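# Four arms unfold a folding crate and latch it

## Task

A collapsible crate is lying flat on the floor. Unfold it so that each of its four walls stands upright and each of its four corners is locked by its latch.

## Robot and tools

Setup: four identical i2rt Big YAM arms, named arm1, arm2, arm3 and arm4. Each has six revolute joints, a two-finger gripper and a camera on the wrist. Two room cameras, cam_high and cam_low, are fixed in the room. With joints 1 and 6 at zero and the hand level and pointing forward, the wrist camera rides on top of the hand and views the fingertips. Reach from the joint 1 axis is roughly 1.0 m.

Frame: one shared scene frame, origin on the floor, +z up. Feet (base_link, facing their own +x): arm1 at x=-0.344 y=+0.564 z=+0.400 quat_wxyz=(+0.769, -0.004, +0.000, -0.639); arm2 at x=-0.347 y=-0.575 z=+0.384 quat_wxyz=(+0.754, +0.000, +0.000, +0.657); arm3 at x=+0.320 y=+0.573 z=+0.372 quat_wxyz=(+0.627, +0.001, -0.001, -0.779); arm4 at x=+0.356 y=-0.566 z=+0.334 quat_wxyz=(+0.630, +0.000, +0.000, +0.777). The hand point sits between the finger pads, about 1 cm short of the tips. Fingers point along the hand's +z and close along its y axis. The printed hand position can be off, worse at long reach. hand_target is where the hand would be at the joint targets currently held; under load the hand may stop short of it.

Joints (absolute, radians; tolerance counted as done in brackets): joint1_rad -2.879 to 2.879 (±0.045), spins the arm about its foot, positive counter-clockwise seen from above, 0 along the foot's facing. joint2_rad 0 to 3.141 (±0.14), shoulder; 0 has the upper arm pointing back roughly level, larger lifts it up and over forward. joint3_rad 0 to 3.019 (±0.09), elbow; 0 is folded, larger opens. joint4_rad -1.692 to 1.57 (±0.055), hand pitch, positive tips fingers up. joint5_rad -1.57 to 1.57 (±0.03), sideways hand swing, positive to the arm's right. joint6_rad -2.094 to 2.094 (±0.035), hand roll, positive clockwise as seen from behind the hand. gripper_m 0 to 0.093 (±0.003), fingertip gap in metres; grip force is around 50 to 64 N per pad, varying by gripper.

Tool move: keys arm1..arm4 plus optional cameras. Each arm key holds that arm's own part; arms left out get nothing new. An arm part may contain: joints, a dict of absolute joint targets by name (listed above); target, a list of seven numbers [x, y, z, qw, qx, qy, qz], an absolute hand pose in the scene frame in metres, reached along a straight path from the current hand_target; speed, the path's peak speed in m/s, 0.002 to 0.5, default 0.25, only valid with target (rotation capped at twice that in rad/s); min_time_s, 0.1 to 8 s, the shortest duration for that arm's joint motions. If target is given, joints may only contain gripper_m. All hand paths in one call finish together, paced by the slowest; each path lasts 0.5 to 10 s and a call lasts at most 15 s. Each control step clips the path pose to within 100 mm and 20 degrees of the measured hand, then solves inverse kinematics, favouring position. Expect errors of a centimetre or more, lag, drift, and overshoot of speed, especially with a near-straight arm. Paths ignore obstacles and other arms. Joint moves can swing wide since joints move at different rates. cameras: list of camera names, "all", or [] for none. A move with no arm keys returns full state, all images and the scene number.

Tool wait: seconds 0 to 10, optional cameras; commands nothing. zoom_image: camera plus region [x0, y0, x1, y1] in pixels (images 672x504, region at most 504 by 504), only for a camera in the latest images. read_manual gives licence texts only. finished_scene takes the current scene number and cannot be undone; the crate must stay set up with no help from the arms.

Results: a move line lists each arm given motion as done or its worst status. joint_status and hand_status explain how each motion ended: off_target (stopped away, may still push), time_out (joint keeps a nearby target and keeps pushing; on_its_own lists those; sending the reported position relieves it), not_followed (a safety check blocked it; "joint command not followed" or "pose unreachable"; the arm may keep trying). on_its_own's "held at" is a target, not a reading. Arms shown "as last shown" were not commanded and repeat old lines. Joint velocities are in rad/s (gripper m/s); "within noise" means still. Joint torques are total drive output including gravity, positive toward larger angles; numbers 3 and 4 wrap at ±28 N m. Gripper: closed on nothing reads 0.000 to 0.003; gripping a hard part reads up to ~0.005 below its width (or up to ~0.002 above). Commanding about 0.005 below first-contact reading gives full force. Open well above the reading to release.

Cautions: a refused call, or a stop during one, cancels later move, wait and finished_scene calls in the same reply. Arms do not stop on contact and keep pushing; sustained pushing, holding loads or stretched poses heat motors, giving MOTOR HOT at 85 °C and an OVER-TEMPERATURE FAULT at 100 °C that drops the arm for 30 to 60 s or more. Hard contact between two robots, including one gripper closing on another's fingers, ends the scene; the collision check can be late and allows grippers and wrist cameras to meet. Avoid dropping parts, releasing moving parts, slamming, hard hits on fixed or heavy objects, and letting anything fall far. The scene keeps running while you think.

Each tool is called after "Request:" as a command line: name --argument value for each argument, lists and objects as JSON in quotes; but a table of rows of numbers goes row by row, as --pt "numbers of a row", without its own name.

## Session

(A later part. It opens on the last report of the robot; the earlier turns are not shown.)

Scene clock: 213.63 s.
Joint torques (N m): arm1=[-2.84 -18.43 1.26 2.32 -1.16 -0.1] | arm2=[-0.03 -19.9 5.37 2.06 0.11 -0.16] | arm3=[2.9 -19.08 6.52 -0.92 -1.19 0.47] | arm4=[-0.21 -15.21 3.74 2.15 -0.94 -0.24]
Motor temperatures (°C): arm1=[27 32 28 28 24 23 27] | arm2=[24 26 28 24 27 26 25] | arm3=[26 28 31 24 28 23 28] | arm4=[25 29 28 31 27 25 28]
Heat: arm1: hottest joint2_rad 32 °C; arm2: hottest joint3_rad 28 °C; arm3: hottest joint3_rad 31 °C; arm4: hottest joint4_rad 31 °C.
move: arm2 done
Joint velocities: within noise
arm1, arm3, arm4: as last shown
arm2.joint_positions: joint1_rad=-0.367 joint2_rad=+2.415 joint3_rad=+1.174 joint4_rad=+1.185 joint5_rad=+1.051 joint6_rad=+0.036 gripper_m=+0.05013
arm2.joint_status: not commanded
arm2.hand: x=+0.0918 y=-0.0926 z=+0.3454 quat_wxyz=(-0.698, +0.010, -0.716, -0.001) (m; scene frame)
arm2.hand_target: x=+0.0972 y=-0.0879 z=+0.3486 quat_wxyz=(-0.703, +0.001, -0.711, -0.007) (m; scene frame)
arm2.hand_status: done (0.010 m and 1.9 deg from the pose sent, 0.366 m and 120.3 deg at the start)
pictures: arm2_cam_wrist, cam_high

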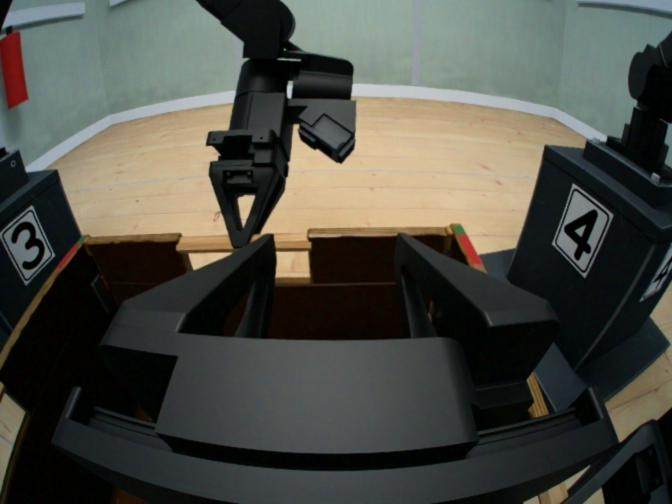

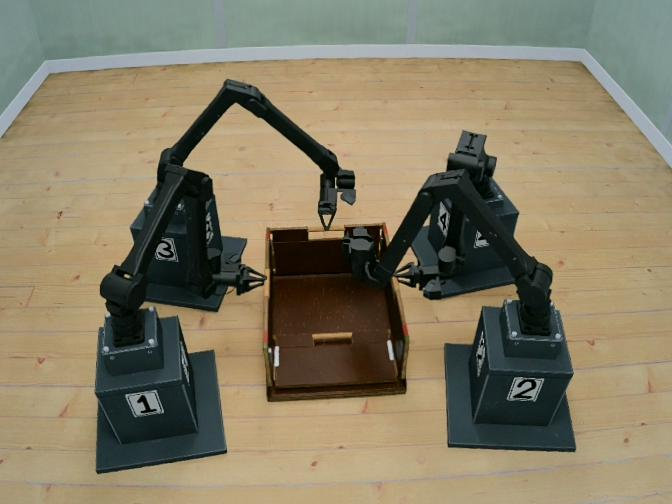

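Request:
move --arm3 '{"target": [0.215, -0.008, 0.256, -0.2418, 0.6645, 0.6645, -0.2418], "speed": 0.08}' --cameras '["arm2_cam_wrist", "cam_low", "cam_high"]'

Request:
zoom_image --camera "arm2_cam_wrist" --region '[40, 210, 240, 360]'

Request:
zoom_image --camera "cam_low" --region '[220, 180, 480, 380]'

Scene clock: 220.00 s.
Joint torques (N m): arm1=[-2.43 -18.08 1.25 2.33 -1.12 -0.13] | arm2=[-0.32 -19.84 5.38 2.04 0.11 -0.13] | arm3=[-4.6 -18.96 4.38 1.8 0.18 -0.32] | arm4=[-0.21 -15.27 3.74 2.14 -0.93 -0.23]
Motor temperatures (°C): arm1=[27 32 28 28 24 23 27] | arm2=[24 26 28 25 27 26 25] | arm3=[26 28 31 24 28 23 28] | arm4=[25 29 28 31 28 25 28]
Heat: arm1: hottest joint2_rad 32 °C; arm2: hottest joint3_rad 28 °C; arm3: hottest joint3_rad 31 °C; arm4: hottest joint4_rad 31 °C.
move: arm3 off_target
Joint velocities: within noise
arm1: as last shown
arm1.hand_target: x=-0.0054 y=+0.1913 z=+0.2467 quat_wxyz=(+0.001, +0.000, -0.738, +0.674) (m; scene frame)
arm2.joint_positions: joint1_rad=-0.364 joint2_rad=+2.415 joint3_rad=+1.174 joint4_rad=+1.185 joint5_rad=+1.051 joint6_rad=+0.034 gripper_m=+0.05013
arm2.joint_status: not commanded
arm2.hand: x=+0.0904 y=-0.0913 z=+0.3454 quat_wxyz=(-0.698, +0.012, -0.716, -0.002) (m; scene frame)
arm2.hand_target: x=+0.0957 y=-0.0865 z=+0.3486 quat_wxyz=(-0.703, +0.003, -0.711, -0.007) (m; scene frame)
arm2.hand_status: not commanded
arm3.joint_positions: joint1_rad=+0.292 joint2_rad=+2.283 joint3_rad=+1.469 joint4_rad=-0.807 joint5_rad=+0.703 joint6_rad=+0.075 gripper_m=+0.01631
arm3.joint_status: not commanded
arm3.hand: x=+0.2516 y=-0.0060 z=+0.2596 quat_wxyz=(+0.241, -0.658, -0.671, +0.245) (m; scene frame)
arm3.hand_target: x=+0.2230 y=-0.0053 z=+0.2553 quat_wxyz=(+0.240, -0.665, -0.666, +0.238) (m; scene frame)
arm3.hand_status: off_target (0.037 m and 1.1 deg from the pose sent, 0.041 m and 2.9 deg at the start)
arm4.joint_positions: joint1_rad=+0.907 joint2_rad=+2.429 joint3_rad=+0.829 joint4_rad=+1.370 joint5_rad=+1.110 joint6_rad=-1.360 gripper_m=+0.01669
arm4.joint_status: not commanded
arm4.hand: x=-0.0147 y=-0.2104 z=+0.2447 quat_wxyz=(-0.670, +0.742, -0.004, +0.000) (m; scene frame)
arm4.hand_target: x=-0.0191 y=-0.1966 z=+0.2457 quat_wxyz=(-0.674, +0.739, +0.001, +0.001) (m; scene frame)
arm4.hand_status: not commanded
pictures: arm2_cam_wrist, cam_high, cam_low

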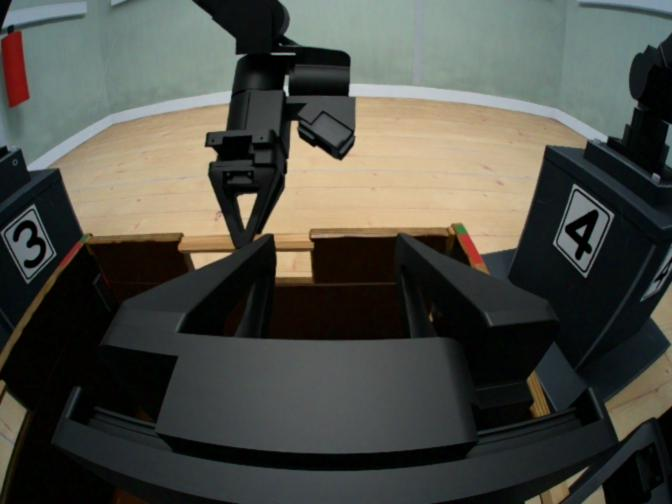

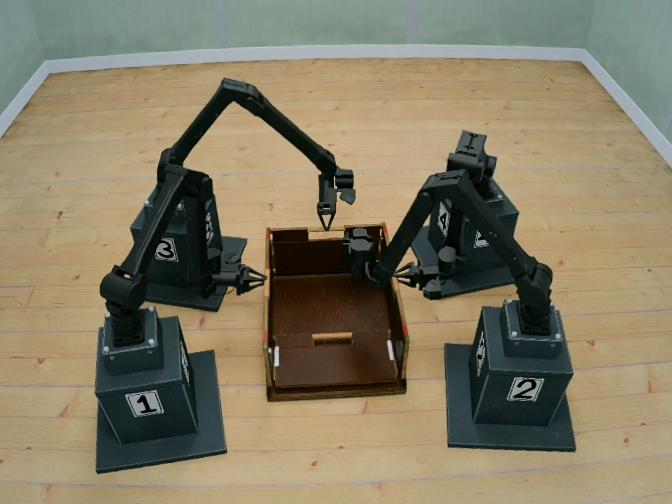

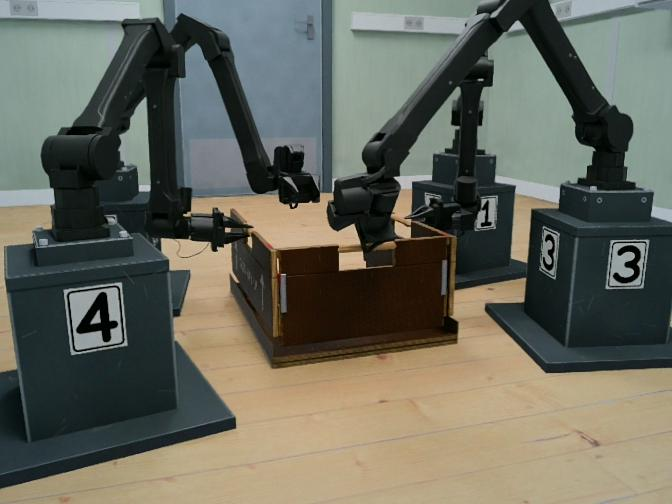

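Scaled by 2.520 from the camera's 672x504 image, which has a finer 960x720 frame.

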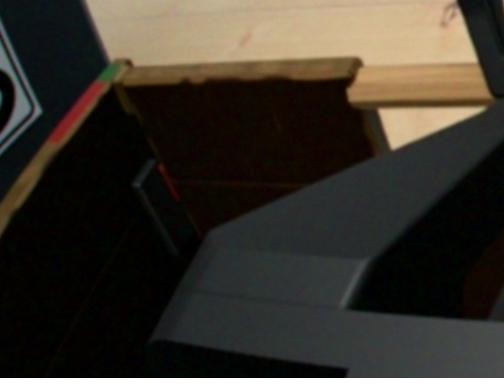

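Scaled by 1.938 from the camera's 672x504 image, which has a finer 960x720 frame.

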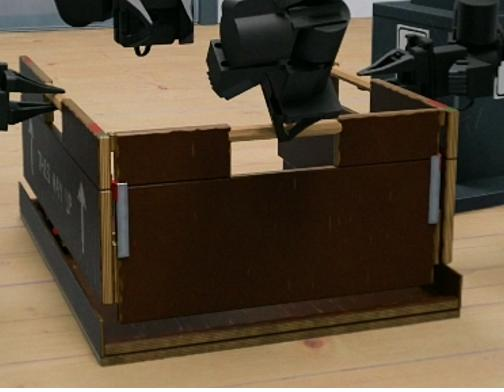

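Request:
move --arm2 '{"target": [-0.085, -0.02, 0.30, 0, 0.7071, -0.7071, 0], "speed": 0.4}' --cameras '[]'

Request:
move --arm2 '{"target": [-0.078, 0.005, 0.12, 0, 0.7071, -0.7071, 0], "speed": 0.25}' --cameras '["arm2_cam_wrist"]'

Scene clock: 227.03 s.
Joint torques (N m): arm1=[-2.96 -18.37 1.16 2.41 -1.1 -0.1] | arm2=[0.15 -21.48 8.49 0.03 -0.14 -0.15] | arm3=[-4.95 -18.84 4.36 1.69 0.16 -0.35] | arm4=[-0.21 -15.27 3.74 2.13 -0.93 -0.23]
Motor temperatures (°C): arm1=[27 32 28 28 25 23 27] | arm2=[24 27 28 25 27 26 25] | arm3=[26 28 31 24 27 24 28] | arm4=[25 29 28 30 28 25 28]
Heat: arm1: hottest joint2_rad 32 °C; arm2: hottest joint3_rad 28 °C; arm3: hottest joint3_rad 31 °C; arm4: hottest joint4_rad 30 °C.
move: arm2 off_target
Joint velocities: within noise
arm1, arm3, arm4: as last shown
arm2.joint_positions: joint1_rad=-0.305 joint2_rad=+2.206 joint3_rad=+1.539 joint4_rad=-0.926 joint5_rad=+0.010 joint6_rad=-0.423 gripper_m=+0.05013
arm2.joint_status: not commanded
arm2.hand: x=-0.0899 y=-0.0373 z=+0.2951 quat_wxyz=(+0.008, +0.700, -0.714, +0.009) (m; scene frame)
arm2.hand_target: x=-0.0864 y=-0.0227 z=+0.3017 quat_wxyz=(-0.001, +0.705, -0.709, +0.004) (m; scene frame)
arm2.hand_status: off_target (0.019 m and 1.7 deg from the pose sent, 0.195 m and 118.0 deg at the start)
pictures: none
No camera images: "cameras" was empty.

Scene clock: 228.73 s.
Joint torques (N m): arm1=[-2.78 -18.61 1.21 2.43 -1.1 -0.07] | arm2=[0.67 -23.77 7.08 0.55 -0.15 -0.13] | arm3=[-4.84 -19.25 4.31 1.73 0.18 -0.32] | arm4=[-0.21 -15.27 3.74 2.14 -0.93 -0.23]
Motor temperatures (°C): arm1=[27 32 28 28 25 23 27] | arm2=[24 27 28 25 27 26 25] | arm3=[26 28 31 24 27 24 28] | arm4=[25 29 28 30 28 25 28]
Heat: arm1: hottest joint2_rad 32 °C; arm2: hottest joint3_rad 28 °C; arm3: hottest joint3_rad 31 °C; arm4: hottest joint4_rad 30 °C.
move: arm2 off_target
Joint velocities: within noise
arm1, arm3, arm4: as last shown
arm2.joint_positions: joint1_rad=-0.305 joint2_rad=+2.599 joint3_rad=+1.731 joint4_rad=-0.745 joint5_rad=+0.002 joint6_rad=-0.423 gripper_m=+0.05013
arm2.joint_status: not commanded
arm2.hand: x=-0.0816 y=-0.0170 z=+0.1131 quat_wxyz=(+0.019, +0.700, -0.714, +0.008) (m; scene frame)
arm2.hand_target: x=-0.0788 y=+0.0027 z=+0.1203 quat_wxyz=(+0.001, +0.706, -0.708, +0.000) (m; scene frame)
arm2.hand_status: off_target (0.023 m and 2.6 deg from the pose sent, 0.181 m and 1.7 deg at the start)
pictures: arm2_cam_wrist

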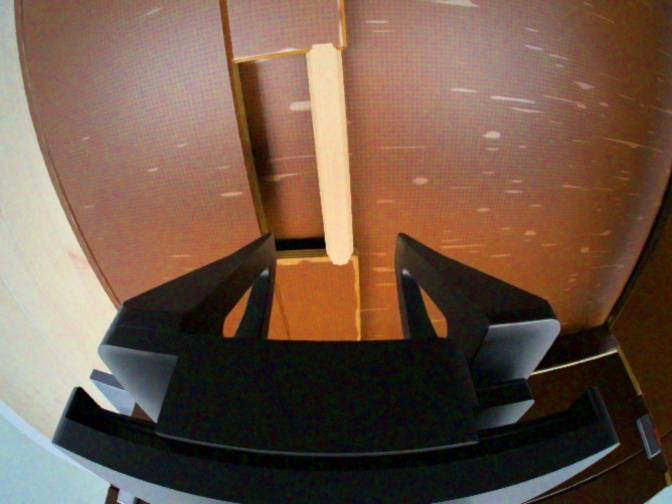

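Request:
move --arm2 '{"target": [-0.081, 0.010, 0.052, 0, 0.7071, -0.7071, 0], "speed": 0.12}' --cameras '["arm2_cam_wrist"]'

Scene clock: 234.27 s.
Joint torques (N m): arm1=[-2.55 -18.26 1.26 2.26 -1.1 -0.11] | arm2=[0.09 -25.11 6.8 0.61 -0.14 -0.06] | arm3=[-4.66 -19.02 4.38 1.94 0.22 -0.32] | arm4=[-0.21 -15.27 3.74 2.13 -0.93 -0.23]
Motor temperatures (°C): arm1=[27 32 28 28 25 23 27] | arm2=[24 28 28 25 27 26 25] | arm3=[26 28 30 24 27 24 28] | arm4=[25 29 28 30 28 25 28]
Heat: arm1: hottest joint2_rad 32 °C; arm2: hottest joint2_rad 28 °C; arm3: hottest joint3_rad 30 °C; arm4: hottest joint4_rad 30 °C.
move: arm2 off_target
Joint velocities: within noise
arm1, arm3, arm4: as last shown
arm2.joint_positions: joint1_rad=-0.304 joint2_rad=+2.757 joint3_rad=+1.845 joint4_rad=-0.700 joint5_rad=+0.002 joint6_rad=-0.423 gripper_m=+0.05013
arm2.joint_status: not commanded
arm2.hand: x=-0.0808 y=-0.0130 z=+0.0441 quat_wxyz=(+0.019, +0.701, -0.713, +0.008) (m; scene frame)
arm2.hand_target: x=-0.0777 y=+0.0073 z=+0.0517 quat_wxyz=(+0.000, +0.705, -0.709, +0.000) (m; scene frame)
arm2.hand_status: off_target (0.024 m and 2.6 deg from the pose sent, 0.067 m and 2.6 deg at the start)
pictures: arm2_cam_wrist

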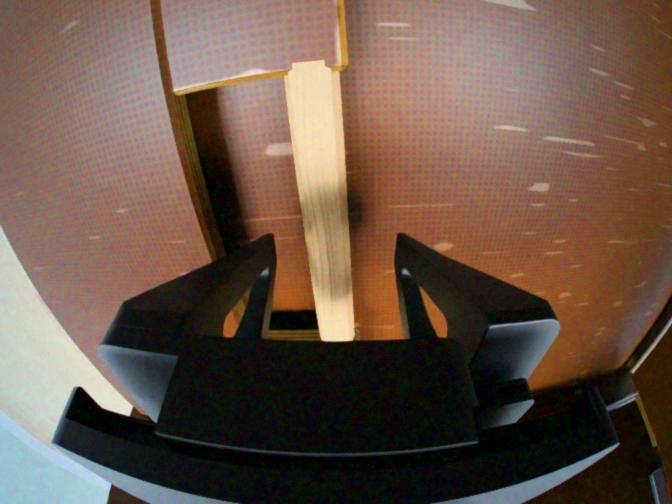

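Request:
move --arm2 '{"target": [-0.086, 0.010, 0.047, 0, 0.7071, -0.7071, 0], "speed": 0.08}' --cameras '[]'

Request:
move --arm2 '{"joints": {"gripper_m": 0.009}}' --cameras '["arm2_cam_wrist", "cam_low"]'

Scene clock: 240.83 s.
Joint torques (N m): arm1=[-2.26 -18.02 1.33 2.39 -1.11 -0.12] | arm2=[-0.03 -24.29 6.83 0.68 -0.14 0.02] | arm3=[-4.95 -19.08 4.21 1.77 0.19 -0.32] | arm4=[-0.21 -15.33 3.74 2.13 -0.93 -0.23]
Motor temperatures (°C): arm1=[27 32 28 28 25 23 27] | arm2=[24 28 27 25 27 26 25] | arm3=[26 28 30 24 27 24 28] | arm4=[25 29 27 30 28 25 28]
Heat: arm1: hottest joint2_rad 32 °C; arm2: hottest joint2_rad 28 °C; arm3: hottest joint3_rad 30 °C; arm4: hottest joint4_rad 30 °C.
move: arm2 off_target
Joint velocities: within noise
arm1, arm3, arm4: as last shown
arm2.joint_positions: joint1_rad=-0.279 joint2_rad=+2.756 joint3_rad=+1.845 joint4_rad=-0.696 joint5_rad=+0.002 joint6_rad=-0.423 gripper_m=+0.05013
arm2.joint_status: not commanded
arm2.hand: x=-0.0939 y=-0.0050 z=+0.0450 quat_wxyz=(+0.016, +0.710, -0.704, +0.008) (m; scene frame)
arm2.hand_target: x=-0.0903 y=+0.0123 z=+0.0483 quat_wxyz=(-0.001, +0.710, -0.704, +0.000) (m; scene frame)
arm2.hand_status: off_target (0.017 m and 2.1 deg from the pose sent, 0.024 m and 2.6 deg at the start)
pictures: none
No camera images: "cameras" was empty.

Scene clock: 241.57 s.
Joint torques (N m): arm1=[-2.78 -18.26 1.11 2.11 -1.08 -0.08] | arm2=[0.91 -24.35 6.63 0.51 -0.17 0.02] | arm3=[-5.13 -19.08 4.33 1.74 0.16 -0.34] | arm4=[-0.26 -15.27 3.74 2.14 -0.93 -0.23]
Motor temperatures (°C): arm1=[27 32 28 28 25 23 27] | arm2=[24 28 27 25 27 26 25] | arm3=[26 28 30 24 27 24 28] | arm4=[25 29 27 30 28 25 28]
Heat: arm1: hottest joint2_rad 32 °C; arm2: hottest joint2_rad 28 °C; arm3: hottest joint3_rad 30 °C; arm4: hottest joint4_rad 30 °C.
move: arm2 off_target
Joint velocities: within noise
arm1, arm3, arm4: as last shown
arm2.joint_positions: joint1_rad=-0.295 joint2_rad=+2.757 joint3_rad=+1.848 joint4_rad=-0.691 joint5_rad=+0.002 joint6_rad=-0.432 gripper_m=+0.01296
arm2.joint_status: gripper_m off_target (ended at +0.01298, target +0.00900)
arm2.hand: x=-0.0843 y=-0.0070 z=+0.0447 quat_wxyz=(+0.013, +0.707, -0.707, +0.006) (m; scene frame)
arm2.hand_target: x=-0.0850 y=+0.0091 z=+0.0475 quat_wxyz=(+0.000, +0.710, -0.705, +0.000) (m; scene frame)
arm2.hand_status: not commanded
pictures: arm2_cam_wrist, cam_low

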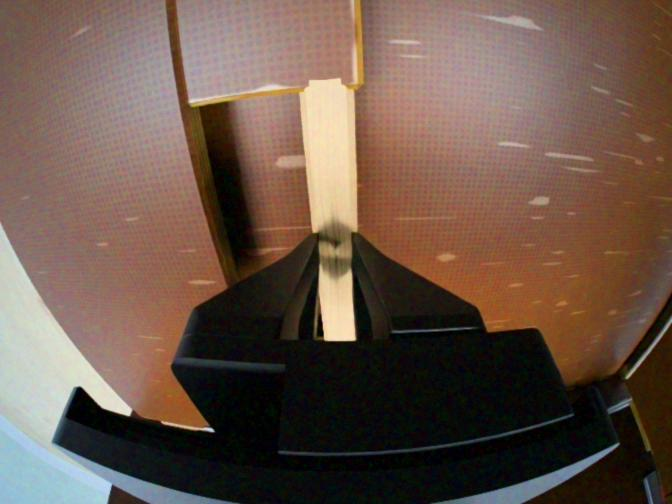

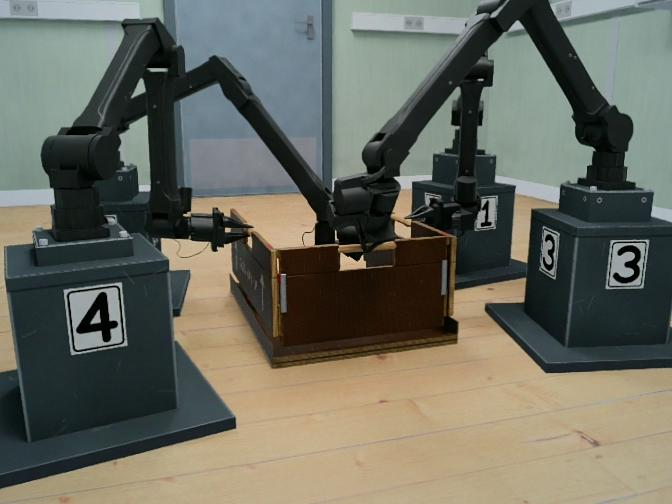

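Request:
zoom_image --camera "arm2_cam_wrist" --region '[250, 190, 420, 350]'

Scaled by 2.965 from the camera's 672x504 image, which has a finer 960x720 frame.

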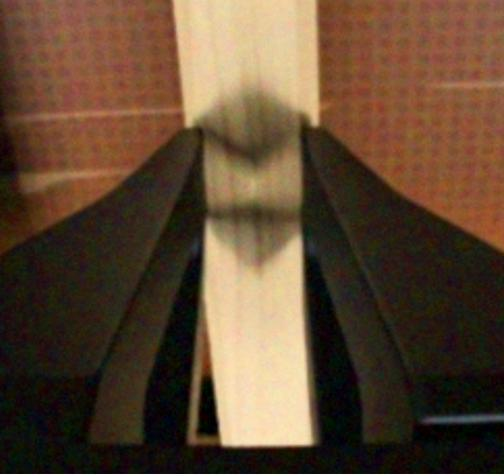

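Request:
move --arm2 '{"joints": {"gripper_m": 0.045}}' --cameras '[]'

Request:
move --arm2 '{"target": [-0.080, 0.010, 0.038, 0, 0.7071, -0.7071, 0], "speed": 0.08}' --cameras '[]'

Request:
move --arm2 '{"joints": {"gripper_m": 0.009}}' --cameras '["arm2_cam_wrist"]'

Request:
zoom_image --camera "arm2_cam_wrist" --region '[250, 190, 420, 350]'

Scene clock: 245.07 s.
Joint torques (N m): arm1=[-2.84 -18.37 1.11 2.33 -1.12 -0.12] | arm2=[0.91 -24.29 6.61 0.51 -0.15 0.02] | arm3=[-4.89 -18.84 4.34 1.78 0.17 -0.32] | arm4=[-0.21 -15.27 3.74 2.13 -0.93 -0.23]
Motor temperatures (°C): arm1=[27 32 28 28 25 23 27] | arm2=[24 28 27 25 27 26 25] | arm3=[26 28 30 24 27 24 28] | arm4=[25 29 27 30 28 25 29]
Heat: arm1: hottest joint2_rad 32 °C; arm2: hottest joint2_rad 28 °C; arm3: hottest joint3_rad 30 °C; arm4: hottest joint4_rad 30 °C.
move: arm2 done
Joint velocities: within noise
arm1.joint_positions: joint1_rad=+0.886 joint2_rad=+2.640 joint3_rad=+0.870 joint4_rad=+1.548 joint5_rad=+1.067 joint6_rad=-1.374 gripper_m=+0.01672
arm1.joint_status: not commanded
arm1.hand: x=-0.0104 y=+0.2062 z=+0.2435 quat_wxyz=(+0.004, -0.001, -0.742, +0.670) (m; scene frame)
arm1.hand_target: x=-0.0054 y=+0.1913 z=+0.2467 quat_wxyz=(+0.001, +0.000, -0.738, +0.674) (m; scene frame)
arm1.hand_status: not commanded
arm2.joint_positions: joint1_rad=-0.287 joint2_rad=+2.757 joint3_rad=+1.848 joint4_rad=-0.691 joint5_rad=+0.002 joint6_rad=-0.430 gripper_m=+0.04480
arm2.joint_status: all done
arm2.hand: x=-0.0887 y=-0.0050 z=+0.0447 quat_wxyz=(+0.013, +0.710, -0.704, +0.006) (m; scene frame)
arm2.hand_target: x=-0.0881 y=+0.0104 z=+0.0475 quat_wxyz=(+0.000, +0.711, -0.703, +0.000) (m; scene frame)
arm2.hand_status: not commanded
arm3, arm4: as last shown
pictures: none
No camera images: "cameras" was empty.

Scene clock: 246.13 s.
Joint torques (N m): arm1=[-3.02 -18.61 1.25 2.28 -1.09 -0.12] | arm2=[-0.67 -24.18 6.97 0.47 -0.13 0.01] | arm3=[-4.6 -18.49 4.45 1.8 0.18 -0.32] | arm4=[-0.15 -15.27 3.74 2.14 -0.93 -0.23]
Motor temperatures (°C): arm1=[27 32 28 28 25 23 27] | arm2=[24 28 27 24 27 26 25] | arm3=[26 28 30 24 27 24 28] | arm4=[25 29 27 30 28 25 29]
Heat: arm1: hottest joint2_rad 32 °C; arm2: hottest joint2_rad 28 °C; arm3: hottest joint3_rad 30 °C; arm4: hottest joint4_rad 30 °C.
move: arm2 off_target
Joint velocities: within noise
arm1, arm3, arm4: as last shown
arm2.joint_positions: joint1_rad=-0.287 joint2_rad=+2.777 joint3_rad=+1.869 joint4_rad=-0.691 joint5_rad=+0.002 joint6_rad=-0.430 gripper_m=+0.04489
arm2.joint_status: not commanded
arm2.hand: x=-0.0877 y=-0.0029 z=+0.0376 quat_wxyz=(+0.012, +0.710, -0.704, +0.006) (m; scene frame)
arm2.hand_target: x=-0.0801 y=+0.0096 z=+0.0387 quat_wxyz=(+0.000, +0.707, -0.707, +0.000) (m; scene frame)
arm2.hand_status: off_target (0.015 m and 1.6 deg from the pose sent, 0.019 m and 1.7 deg at the start)
pictures: none
No camera images: "cameras" was empty.

Scene clock: 246.87 s.
Joint torques (N m): arm1=[-2.73 -17.79 1.16 2.35 -1.07 -0.12] | arm2=[-0.21 -24.23 6.82 0.49 -0.18 0.08] | arm3=[-5.19 -19.25 4.44 1.85 0.15 -0.29] | arm4=[-0.21 -15.27 3.73 2.13 -0.93 -0.23]
Motor temperatures (°C): arm1=[27 32 28 28 25 23 27] | arm2=[24 28 27 24 27 26 25] | arm3=[26 28 30 24 27 24 28] | arm4=[25 29 27 30 28 25 29]
Heat: arm1: hottest joint2_rad 32 °C; arm2: hottest joint2_rad 28 °C; arm3: hottest joint3_rad 30 °C; arm4: hottest joint4_rad 30 °C.
move: arm2 off_target
Joint velocities: within noise
arm1: as last shown
arm2.joint_positions: joint1_rad=-0.292 joint2_rad=+2.779 joint3_rad=+1.872 joint4_rad=-0.691 joint5_rad=+0.002 joint6_rad=-0.438 gripper_m=+0.01674
arm2.joint_status: gripper_m off_target (ended at +0.01678, target +0.00900)
arm2.hand: x=-0.0847 y=-0.0032 z=+0.0373 quat_wxyz=(+0.012, +0.711, -0.703, +0.006) (m; scene frame)
arm2.hand_target: x=-0.0789 y=+0.0091 z=+0.0385 quat_wxyz=(+0.000, +0.707, -0.707, +0.000) (m; scene frame)
arm2.hand_status: not commanded
arm3.joint_positions: joint1_rad=+0.292 joint2_rad=+2.283 joint3_rad=+1.469 joint4_rad=-0.807 joint5_rad=+0.703 joint6_rad=+0.075 gripper_m=+0.01631
arm3.joint_status: not commanded
arm3.hand: x=+0.2516 y=-0.0060 z=+0.2596 quat_wxyz=(+0.241, -0.658, -0.671, +0.245) (m; scene frame)
arm3.hand_target: x=+0.2230 y=-0.0053 z=+0.2553 quat_wxyz=(+0.240, -0.665, -0.666, +0.238) (m; scene frame)
arm3.hand_status: not commanded
arm4.joint_positions: joint1_rad=+0.907 joint2_rad=+2.429 joint3_rad=+0.829 joint4_rad=+1.370 joint5_rad=+1.110 joint6_rad=-1.360 gripper_m=+0.01669
arm4.joint_status: not commanded
arm4.hand: x=-0.0147 y=-0.2104 z=+0.2447 quat_wxyz=(-0.670, +0.742, -0.004, +0.000) (m; scene frame)
arm4.hand_target: x=-0.0191 y=-0.1966 z=+0.2457 quat_wxyz=(-0.674, +0.739, +0.001, +0.001) (m; scene frame)
arm4.hand_status: not commanded
pictures: arm2_cam_wrist

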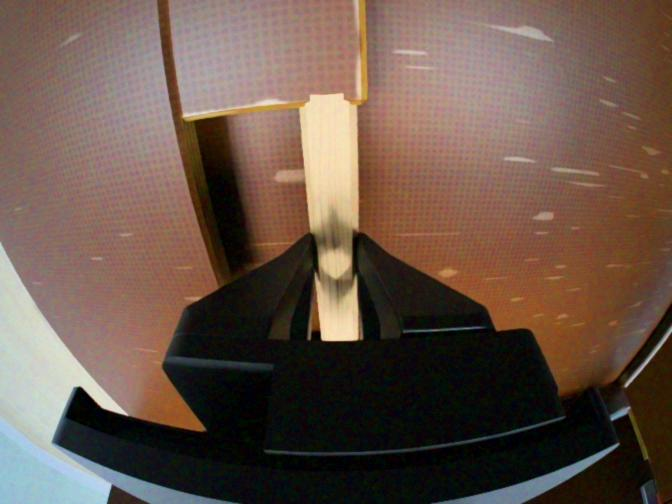

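Scaled by 2.965 from the camera's 672x504 image, which has a finer 960x720 frame.

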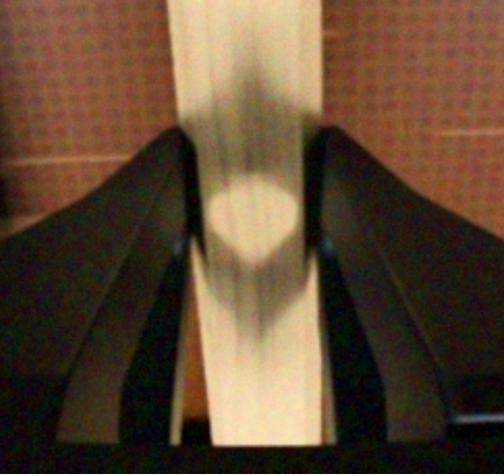

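Request:
move --arm1 '{"target": [-0.004, 0.222, 0.247, 0, 0, 0.737, -0.676], "speed": 0.1}' --arm4 '{"target": [-0.022, -0.228, 0.247, -0.676, 0.737, 0, 0], "speed": 0.1}' --arm3 '{"target": [0.275, -0.010, 0.256, -0.2418, 0.6645, 0.6645, -0.2418], "speed": 0.1}' --arm2 '{"target": [-0.104, 0.003, 0.118, -0.0616, 0.7044, -0.7044, 0.0616], "speed": 0.12}' --cameras '["arm2_cam_wrist", "cam_high"]'

Request:
zoom_image --camera "cam_high" --region '[240, 210, 440, 410]'

Scene clock: 253.63 s.
Joint torques (N m): arm1=[1.38 -18.26 -1.07 2.92 0.24 0.14] | arm2=[1.2 -28.45 3.28 -0.39 -0.41 0.36] | arm3=[1.79 -18.02 7.01 -1.06 0.25 0.4] | arm4=[3.78 -15.74 1.16 2.52 0.42 0.04]
Motor temperatures (°C): arm1=[27 32 28 28 25 23 27] | arm2=[24 28 27 24 27 26 25] | arm3=[26 28 30 24 27 24 29] | arm4=[25 29 27 30 28 25 29]
Heat: arm1: hottest joint2_rad 32 °C; arm2: hottest joint2_rad 28 °C; arm3: hottest joint3_rad 30 °C; arm4: hottest joint4_rad 30 °C.
move: arm1 off_target; arm2 off_target; arm3 off_target; arm4 off_target
Joint velocities: within noise
arm1.joint_positions: joint1_rad=+0.893 joint2_rad=+2.643 joint3_rad=+0.877 joint4_rad=+1.548 joint5_rad=+1.096 joint6_rad=-1.376 gripper_m=+0.01672
arm1.joint_status: not commanded
arm1.hand: x=-0.0106 y=+0.2077 z=+0.2437 quat_wxyz=(+0.011, -0.008, -0.739, +0.673) (m; scene frame)
arm1.hand_target: x=-0.0029 y=+0.2166 z=+0.2475 quat_wxyz=(-0.002, -0.003, -0.737, +0.676) (m; scene frame)
arm1.hand_status: off_target (0.016 m and 1.7 deg from the pose sent, 0.017 m and 1.0 deg at the start; a joint's target at an end of its range on 24 of 42 steps)
arm2.joint_positions: joint1_rad=-0.233 joint2_rad=+2.624 joint3_rad=+1.683 joint4_rad=-0.571 joint5_rad=+0.177 joint6_rad=-0.390 gripper_m=+0.01674
arm2.joint_status: not commanded
arm2.hand: x=-0.0919 y=-0.0042 z=+0.0901 quat_wxyz=(-0.062, +0.709, -0.698, +0.070) (m; scene frame)
arm2.hand_target: x=-0.1004 y=+0.0049 z=+0.1165 quat_wxyz=(-0.066, +0.703, -0.705, +0.061) (m; scene frame)
arm2.hand_status: off_target (0.031 m and 1.3 deg from the pose sent, 0.083 m and 10.6 deg at the start)
arm3.joint_positions: joint1_rad=+0.296 joint2_rad=+2.291 joint3_rad=+1.481 joint4_rad=-0.828 joint5_rad=+0.713 joint6_rad=+0.110 gripper_m=+0.01631
arm3.joint_status: not commanded
arm3.hand: x=+0.2528 y=-0.0061 z=+0.2600 quat_wxyz=(+0.245, -0.664, -0.661, +0.248) (m; scene frame)
arm3.hand_target: x=+0.2682 y=-0.0112 z=+0.2568 quat_wxyz=(+0.243, -0.665, -0.662, +0.246) (m; scene frame)
arm3.hand_status: off_target (0.023 m and 0.9 deg from the pose sent, 0.024 m and 1.1 deg at the start)
arm4.joint_positions: joint1_rad=+0.915 joint2_rad=+2.430 joint3_rad=+0.831 joint4_rad=+1.370 joint5_rad=+1.131 joint6_rad=-1.360 gripper_m=+0.01669
arm4.joint_status: not commanded
arm4.hand: x=-0.0140 y=-0.2131 z=+0.2450 quat_wxyz=(-0.672, +0.741, -0.008, +0.005) (m; scene frame)
arm4.hand_target: x=-0.0199 y=-0.2233 z=+0.2467 quat_wxyz=(-0.675, +0.737, -0.002, +0.000) (m; scene frame)
arm4.hand_status: off_target (0.017 m and 1.3 deg from the pose sent, 0.019 m and 1.0 deg at the start)
pictures: arm2_cam_wrist, cam_high

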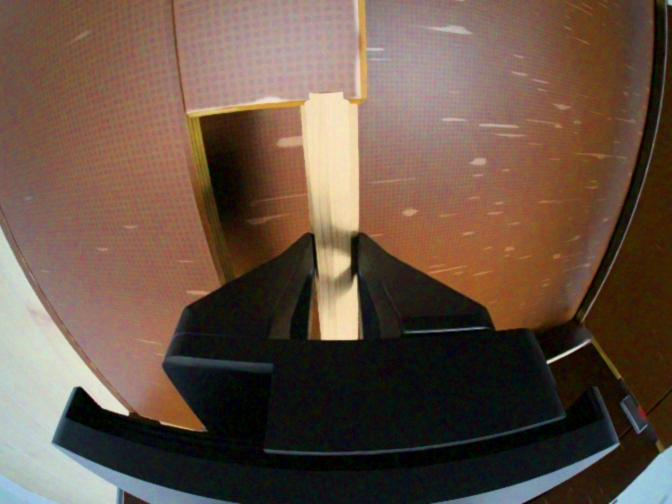

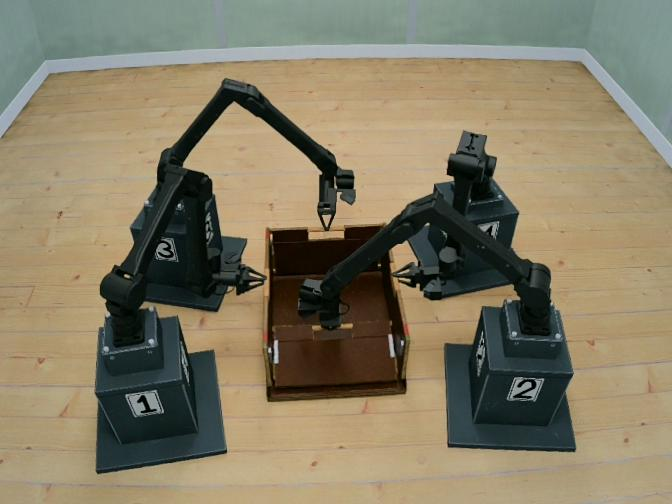

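Scaled by 2.520 from the camera's 672x504 image, which has a finer 960x720 frame.

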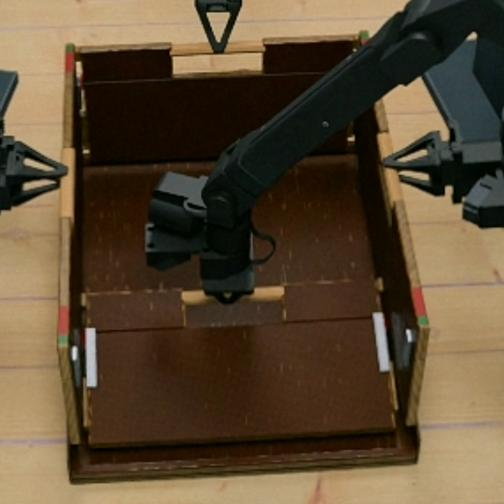

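Request:
move --arm2 '{"target": [-0.147, 0.003, 0.192, -0.1106, 0.6984, -0.6984, 0.1106], "speed": 0.14}' --cameras '[]'

Request:
move --arm2 '{"target": [-0.209, 0.003, 0.236, -0.1651, 0.6876, -0.6876, 0.1651], "speed": 0.14}' --cameras '["arm2_cam_wrist", "cam_high"]'

Request:
zoom_image --camera "cam_high" --region '[240, 210, 440, 410]'

Scene clock: 256.33 s.
Joint torques (N m): arm1=[2.14 -17.85 -1.32 2.96 0.24 0.14] | arm2=[2.2 -26.64 4.12 -0.57 -0.39 0.52] | arm3=[1.26 -18.02 6.94 -1.06 0.23 0.44] | arm4=[3.72 -15.68 1.16 2.51 0.42 0.04]
Motor temperatures (°C): arm1=[27 32 28 28 25 23 27] | arm2=[24 29 27 24 27 26 25] | arm3=[26 28 30 24 27 24 29] | arm4=[25 29 27 30 28 25 29]
Heat: arm1: hottest joint2_rad 32 °C; arm2: hottest joint2_rad 29 °C; arm3: hottest joint3_rad 30 °C; arm4: hottest joint4_rad 30 °C.
move: arm2 off_target
Joint velocities: within noise
arm1, arm3, arm4: as last shown
arm2.joint_positions: joint1_rad=-0.137 joint2_rad=+2.437 joint3_rad=+1.530 joint4_rad=-0.593 joint5_rad=+0.318 joint6_rad=-0.305 gripper_m=+0.01646
arm2.joint_status: not commanded
arm2.hand: x=-0.1300 y=-0.0055 z=+0.1693 quat_wxyz=(-0.107, +0.705, -0.691, +0.123) (m; scene frame)
arm2.hand_target: x=-0.1460 y=+0.0034 z=+0.1912 quat_wxyz=(-0.111, +0.698, -0.698, +0.111) (m; scene frame)
arm2.hand_status: off_target (0.030 m and 1.8 deg from the pose sent, 0.116 m and 7.4 deg at the start)
arm3.hand_target: x=+0.2682 y=-0.0112 z=+0.2568 quat_wxyz=(+0.243, -0.665, -0.663, +0.246) (m; scene frame)
pictures: none
No camera images: "cameras" was empty.

Scene clock: 257.63 s.
Joint torques (N m): arm1=[1.96 -18.61 -1.06 2.91 0.27 0.11] | arm2=[3.02 -24.94 4.72 -0.27 -0.61 0.5] | arm3=[1.96 -17.96 7.15 -1.03 0.23 0.4] | arm4=[3.78 -15.74 1.16 2.52 0.42 0.04]
Motor temperatures (°C): arm1=[27 32 28 28 25 23 27] | arm2=[24 29 27 24 27 26 25] | arm3=[26 28 30 24 27 24 29] | arm4=[25 29 27 30 28 25 29]
Heat: arm1: hottest joint2_rad 32 °C; arm2: hottest joint2_rad 29 °C; arm3: hottest joint3_rad 30 °C; arm4: hottest joint4_rad 30 °C.
move: arm2 off_target
Joint velocities: within noise
arm1, arm3, arm4: as last shown
arm2.joint_positions: joint1_rad=+0.000 joint2_rad=+2.335 joint3_rad=+1.456 joint4_rad=-0.657 joint5_rad=+0.492 joint6_rad=-0.156 gripper_m=+0.01618
arm2.joint_status: not commanded
arm2.hand: x=-0.1852 y=-0.0072 z=+0.2199 quat_wxyz=(-0.159, +0.689, -0.682, +0.185) (m; scene frame)
arm2.hand_target: x=-0.2078 y=+0.0024 z=+0.2354 quat_wxyz=(-0.164, +0.688, -0.687, +0.167) (m; scene frame)
arm2.hand_status: off_target (0.031 m and 2.5 deg from the pose sent, 0.104 m and 8.5 deg at the start)
pictures: arm2_cam_wrist, cam_high

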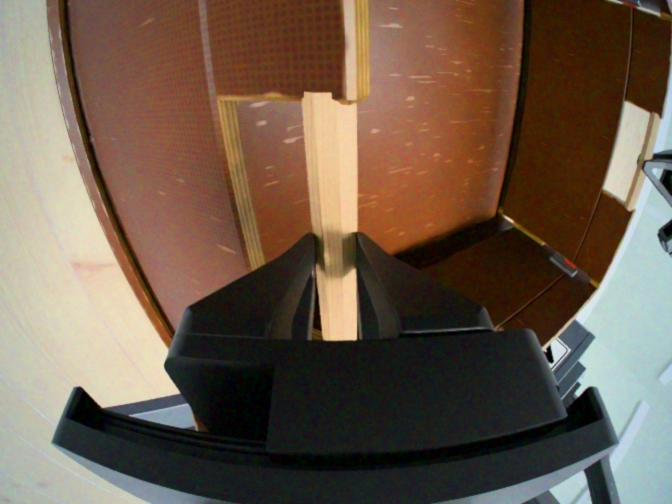

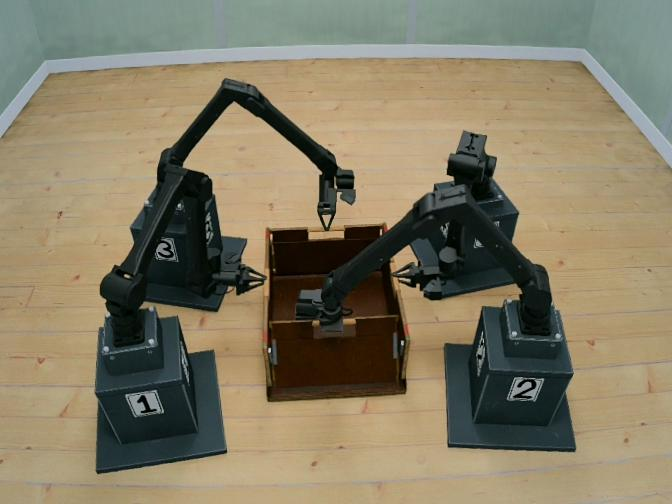

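Scaled by 2.520 from the camera's 672x504 image, which has a finer 960x720 frame.

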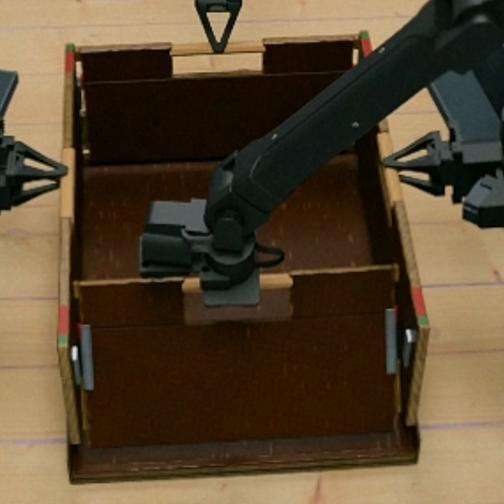

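Request:
move --arm2 '{"target": [-0.269, 0.003, 0.251, -0.2185, 0.6725, -0.6725, 0.2185], "speed": 0.12}' --cameras '[]'

Request:
move --arm2 '{"target": [-0.309, 0.003, 0.255, -0.2418, 0.6645, -0.6645, 0.2418], "speed": 0.1}' --cameras '["arm2_cam_wrist", "cam_high"]'

Request:
zoom_image --camera "cam_high" --region '[240, 210, 440, 410]'

Scene clock: 261.17 s.
Joint torques (N m): arm1=[1.85 -18.9 -1.18 2.95 0.23 0.11] | arm2=[2.2 -22.3 6 0.27 -0.67 0.35] | arm3=[1.49 -17.9 7.01 -1.06 0.22 0.42] | arm4=[3.78 -15.74 1.16 2.54 0.42 0.04]
Motor temperatures (°C): arm1=[27 32 28 28 25 23 27] | arm2=[24 29 27 24 27 26 25] | arm3=[26 28 30 24 27 24 29] | arm4=[25 29 27 30 28 25 29]
Heat: arm1: hottest joint2_rad 32 °C; arm2: hottest joint2_rad 29 °C; arm3: hottest joint3_rad 30 °C; arm4: hottest joint4_rad 30 °C.
move: arm2 off_target
Joint velocities: within noise
arm1, arm3, arm4: as last shown
arm2.joint_positions: joint1_rad=+0.153 joint2_rad=+2.309 joint3_rad=+1.450 joint4_rad=-0.768 joint5_rad=+0.654 joint6_rad=+0.024 gripper_m=+0.01481
arm2.joint_status: not commanded
arm2.hand: x=-0.2498 y=-0.0087 z=+0.2483 quat_wxyz=(-0.214, +0.673, -0.665, +0.242) (m; scene frame)
arm2.hand_target: x=-0.2685 y=+0.0027 z=+0.2516 quat_wxyz=(-0.218, +0.673, -0.671, +0.220) (m; scene frame)
arm2.hand_status: off_target (0.023 m and 2.8 deg from the pose sent, 0.090 m and 8.1 deg at the start)
pictures: none
No camera images: "cameras" was empty.

Scene clock: 262.43 s.
Joint torques (N m): arm1=[1.73 -18.67 -1.2 2.93 0.25 0.11] | arm2=[2.14 -20.89 7.3 -0.13 -0.03 0.3] | arm3=[1.61 -17.96 7.08 -1.09 0.2 0.43] | arm4=[3.78 -15.74 1.16 2.52 0.41 0.04]
Motor temperatures (°C): arm1=[27 32 28 28 25 23 27] | arm2=[24 29 27 24 27 26 25] | arm3=[26 28 30 24 27 24 29] | arm4=[25 29 27 30 28 25 29]
Heat: arm1: hottest joint2_rad 32 °C; arm2: hottest joint2_rad 29 °C; arm3: hottest joint3_rad 30 °C; arm4: hottest joint4_rad 30 °C.
move: arm2 off_target
Joint velocities: within noise
arm1.joint_positions: joint1_rad=+0.896 joint2_rad=+2.645 joint3_rad=+0.877 joint4_rad=+1.548 joint5_rad=+1.100 joint6_rad=-1.374 gripper_m=+0.01672
arm1.joint_status: not commanded
arm1.hand: x=-0.0107 y=+0.2089 z=+0.2432 quat_wxyz=(+0.012, -0.009, -0.739, +0.673) (m; scene frame)
arm1.hand_target: x=-0.0039 y=+0.2167 z=+0.2471 quat_wxyz=(+0.000, -0.005, -0.737, +0.676) (m; scene frame)
arm1.hand_status: not commanded
arm2.joint_positions: joint1_rad=+0.239 joint2_rad=+2.315 joint3_rad=+1.467 joint4_rad=-0.843 joint5_rad=+0.703 joint6_rad=+0.137 gripper_m=+0.01378
arm2.joint_status: not commanded
arm2.hand: x=-0.2912 y=-0.0102 z=+0.2556 quat_wxyz=(-0.236, +0.666, -0.659, +0.257) (m; scene frame)
arm2.hand_target: x=-0.3080 y=+0.0026 z=+0.2550 quat_wxyz=(-0.242, +0.664, -0.664, +0.242) (m; scene frame)
arm2.hand_status: off_target (0.022 m and 1.9 deg from the pose sent, 0.061 m and 3.4 deg at the start)
arm3, arm4: as last shown
pictures: arm2_cam_wrist, cam_high

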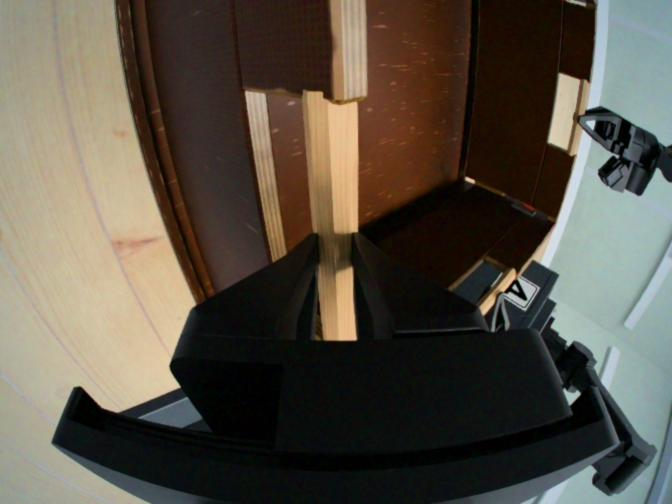

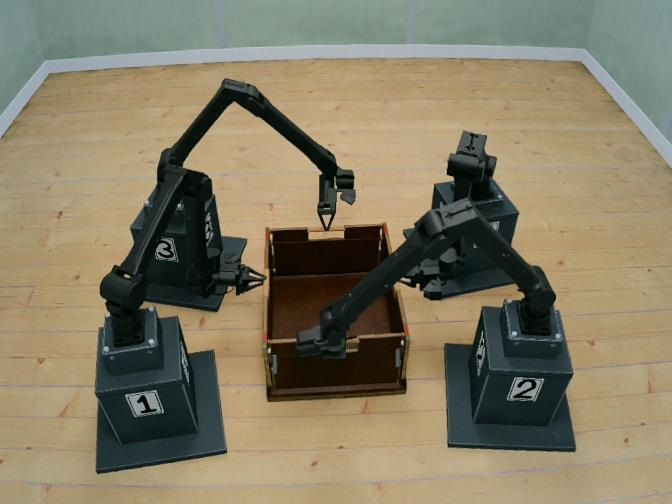

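Scaled by 2.520 from the camera's 672x504 image, which has a finer 960x720 frame.

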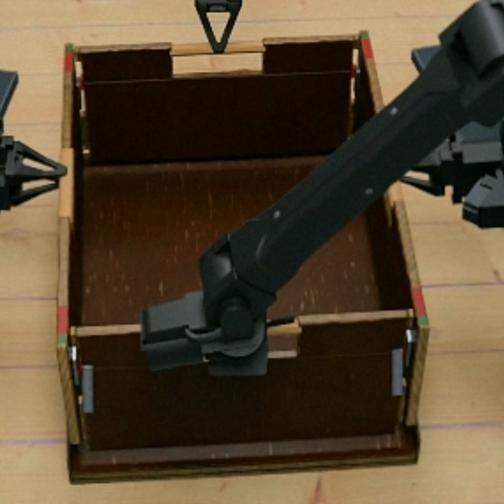

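Request:
move --arm2 '{"target": [-0.300, 0.003, 0.252, -0.1406, 0.6930, -0.6930, 0.1406], "speed": 0.1}' --cameras '["arm2_cam_wrist"]'

Request:
zoom_image --camera "arm2_cam_wrist" --region '[200, 60, 450, 350]'

Scene clock: 267.97 s.
Joint torques (N m): arm1=[1.73 -18.37 -1.09 3.03 0.18 0.08] | arm2=[0.62 -20.66 5.64 2.02 -0.77 0.01] | arm3=[1.08 -17.79 7.09 -0.98 0.23 0.46] | arm4=[3.72 -15.74 1.16 2.52 0.41 0.04]
Motor temperatures (°C): arm1=[27 32 28 28 24 23 27] | arm2=[24 29 27 24 27 26 25] | arm3=[26 29 30 24 26 24 29] | arm4=[25 30 27 30 28 25 29]
Heat: arm1: hottest joint2_rad 32 °C; arm2: hottest joint2_rad 29 °C; arm3: hottest joint3_rad 30 °C; arm4: hottest joint2_rad 30 °C.
move: arm2 off_target
Joint velocities: arm1=[within noise] | arm2=[-0.005 -0.015 -0.007 -0.002 -0.007 -0.007 -0.004] | arm3=[within noise] | arm4=[within noise]
arm1, arm3, arm4: as last shown
arm2.joint_positions: joint1_rad=+0.165 joint2_rad=+2.249 joint3_rad=+1.444 joint4_rad=-0.826 joint5_rad=+0.424 joint6_rad=+0.044 gripper_m=+0.00901
arm2.joint_status: not commanded
arm2.on_its_own: gripper_m moved -0.00477 to your old target +0.00900
arm2.hand: x=-0.2909 y=-0.0102 z=+0.2595 quat_wxyz=(-0.134, +0.690, -0.691, +0.165) (m; scene frame)
arm2.hand_target: x=-0.3001 y=+0.0021 z=+0.2523 quat_wxyz=(-0.140, +0.693, -0.693, +0.141) (m; scene frame)
arm2.hand_status: off_target (0.018 m and 2.9 deg from the pose sent, 0.016 m and 17.9 deg at the start)
pictures: arm2_cam_wrist

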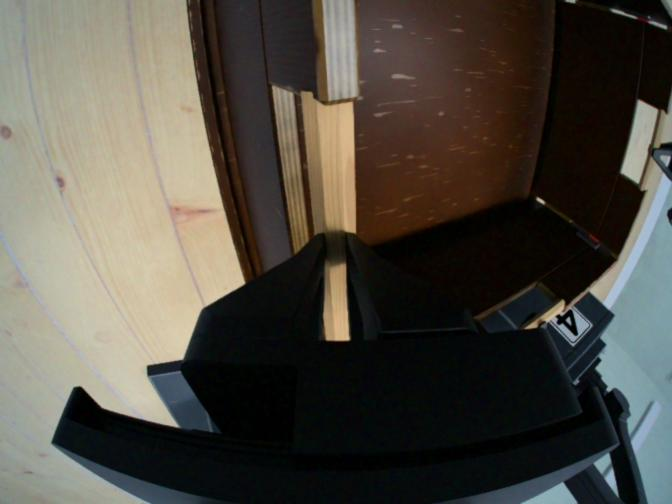

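Scaled by 1.738 from the camera's 672x504 image, which has a finer 960x720 frame.

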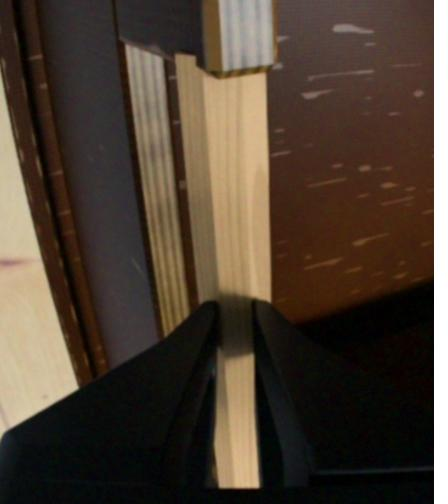

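Request:
move --arm2 '{"joints": {"gripper_m": 0.032}}' --cameras '[]'

Request:
move --arm2 '{"target": [-0.300, 0.003, 0.236, -0.0872, 0.7017, -0.7017, 0.0872], "speed": 0.1}' --cameras '["arm2_cam_wrist"]'

Request:
zoom_image --camera "arm2_cam_wrist" --region '[200, 60, 450, 350]'

Scene clock: 271.23 s.
Joint torques (N m): arm1=[1.44 -17.96 -1.05 3.04 0.24 0.12] | arm2=[0.38 -20.78 5.68 0.73 0.13 -0.03] | arm3=[1.2 -17.96 7.09 -1.13 0.23 0.45] | arm4=[3.78 -15.68 1.16 2.54 0.41 0.04]
Motor temperatures (°C): arm1=[27 32 28 28 24 23 27] | arm2=[24 29 27 25 27 26 25] | arm3=[26 29 30 24 26 24 29] | arm4=[25 30 27 30 28 25 29]
Heat: arm1: hottest joint2_rad 32 °C; arm2: hottest joint2_rad 29 °C; arm3: hottest joint3_rad 30 °C; arm4: hottest joint2_rad 30 °C.
move: arm2 done
Joint velocities: within noise
arm1, arm3, arm4: as last shown
arm2.joint_positions: joint1_rad=+0.173 joint2_rad=+2.249 joint3_rad=+1.444 joint4_rad=-0.788 joint5_rad=+0.393 joint6_rad=+0.044 gripper_m=+0.03185
arm2.joint_status: all done
arm2.hand: x=-0.3005 y=-0.0011 z=+0.2570 quat_wxyz=(-0.137, +0.693, -0.694, +0.141) (m; scene frame)
arm2.hand_target: x=-0.3059 y=+0.0027 z=+0.2517 quat_wxyz=(-0.138, +0.696, -0.691, +0.137) (m; scene frame)
arm2.hand_status: not commanded
pictures: none
No camera images: "cameras" was empty.

Scene clock: 272.53 s.
Joint torques (N m): arm1=[1.32 -18.14 -1.13 2.96 0.26 0.12] | arm2=[-0.85 -18.96 5.38 1.89 -0.62 -0.2] | arm3=[1.73 -17.73 6.95 -1.13 0.21 0.41] | arm4=[3.78 -15.74 1.16 2.52 0.41 0.04]
Motor temperatures (°C): arm1=[27 32 28 28 24 23 27] | arm2=[24 29 27 25 27 26 25] | arm3=[26 29 30 24 26 24 29] | arm4=[25 30 27 30 28 25 29]
Heat: arm1: hottest joint2_rad 32 °C; arm2: hottest joint2_rad 29 °C; arm3: hottest joint3_rad 30 °C; arm4: hottest joint2_rad 30 °C.
move: arm2 off_target
Joint velocities: within noise
arm1, arm3, arm4: as last shown
arm2.joint_positions: joint1_rad=+0.138 joint2_rad=+2.237 joint3_rad=+1.444 joint4_rad=-0.788 joint5_rad=+0.274 joint6_rad=+0.019 gripper_m=+0.03190
arm2.joint_status: not commanded
arm2.hand: x=-0.3000 y=+0.0000 z=+0.2569 quat_wxyz=(-0.094, +0.695, -0.706, +0.099) (m; scene frame)
arm2.hand_target: x=-0.2983 y=+0.0018 z=+0.2375 quat_wxyz=(-0.090, +0.698, -0.705, +0.090) (m; scene frame)
arm2.hand_status: off_target (0.021 m and 1.9 deg from the pose sent, 0.021 m and 8.5 deg at the start)
pictures: arm2_cam_wrist

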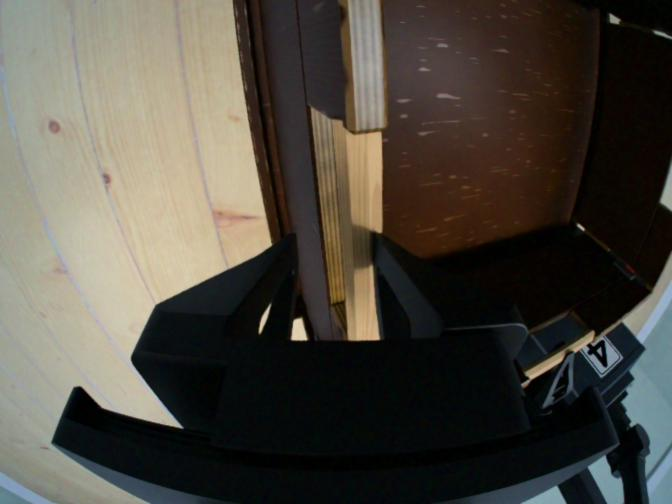

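Scaled by 1.738 from the camera's 672x504 image, which has a finer 960x720 frame.

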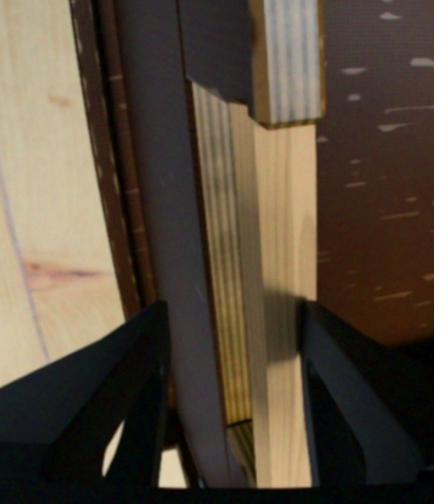

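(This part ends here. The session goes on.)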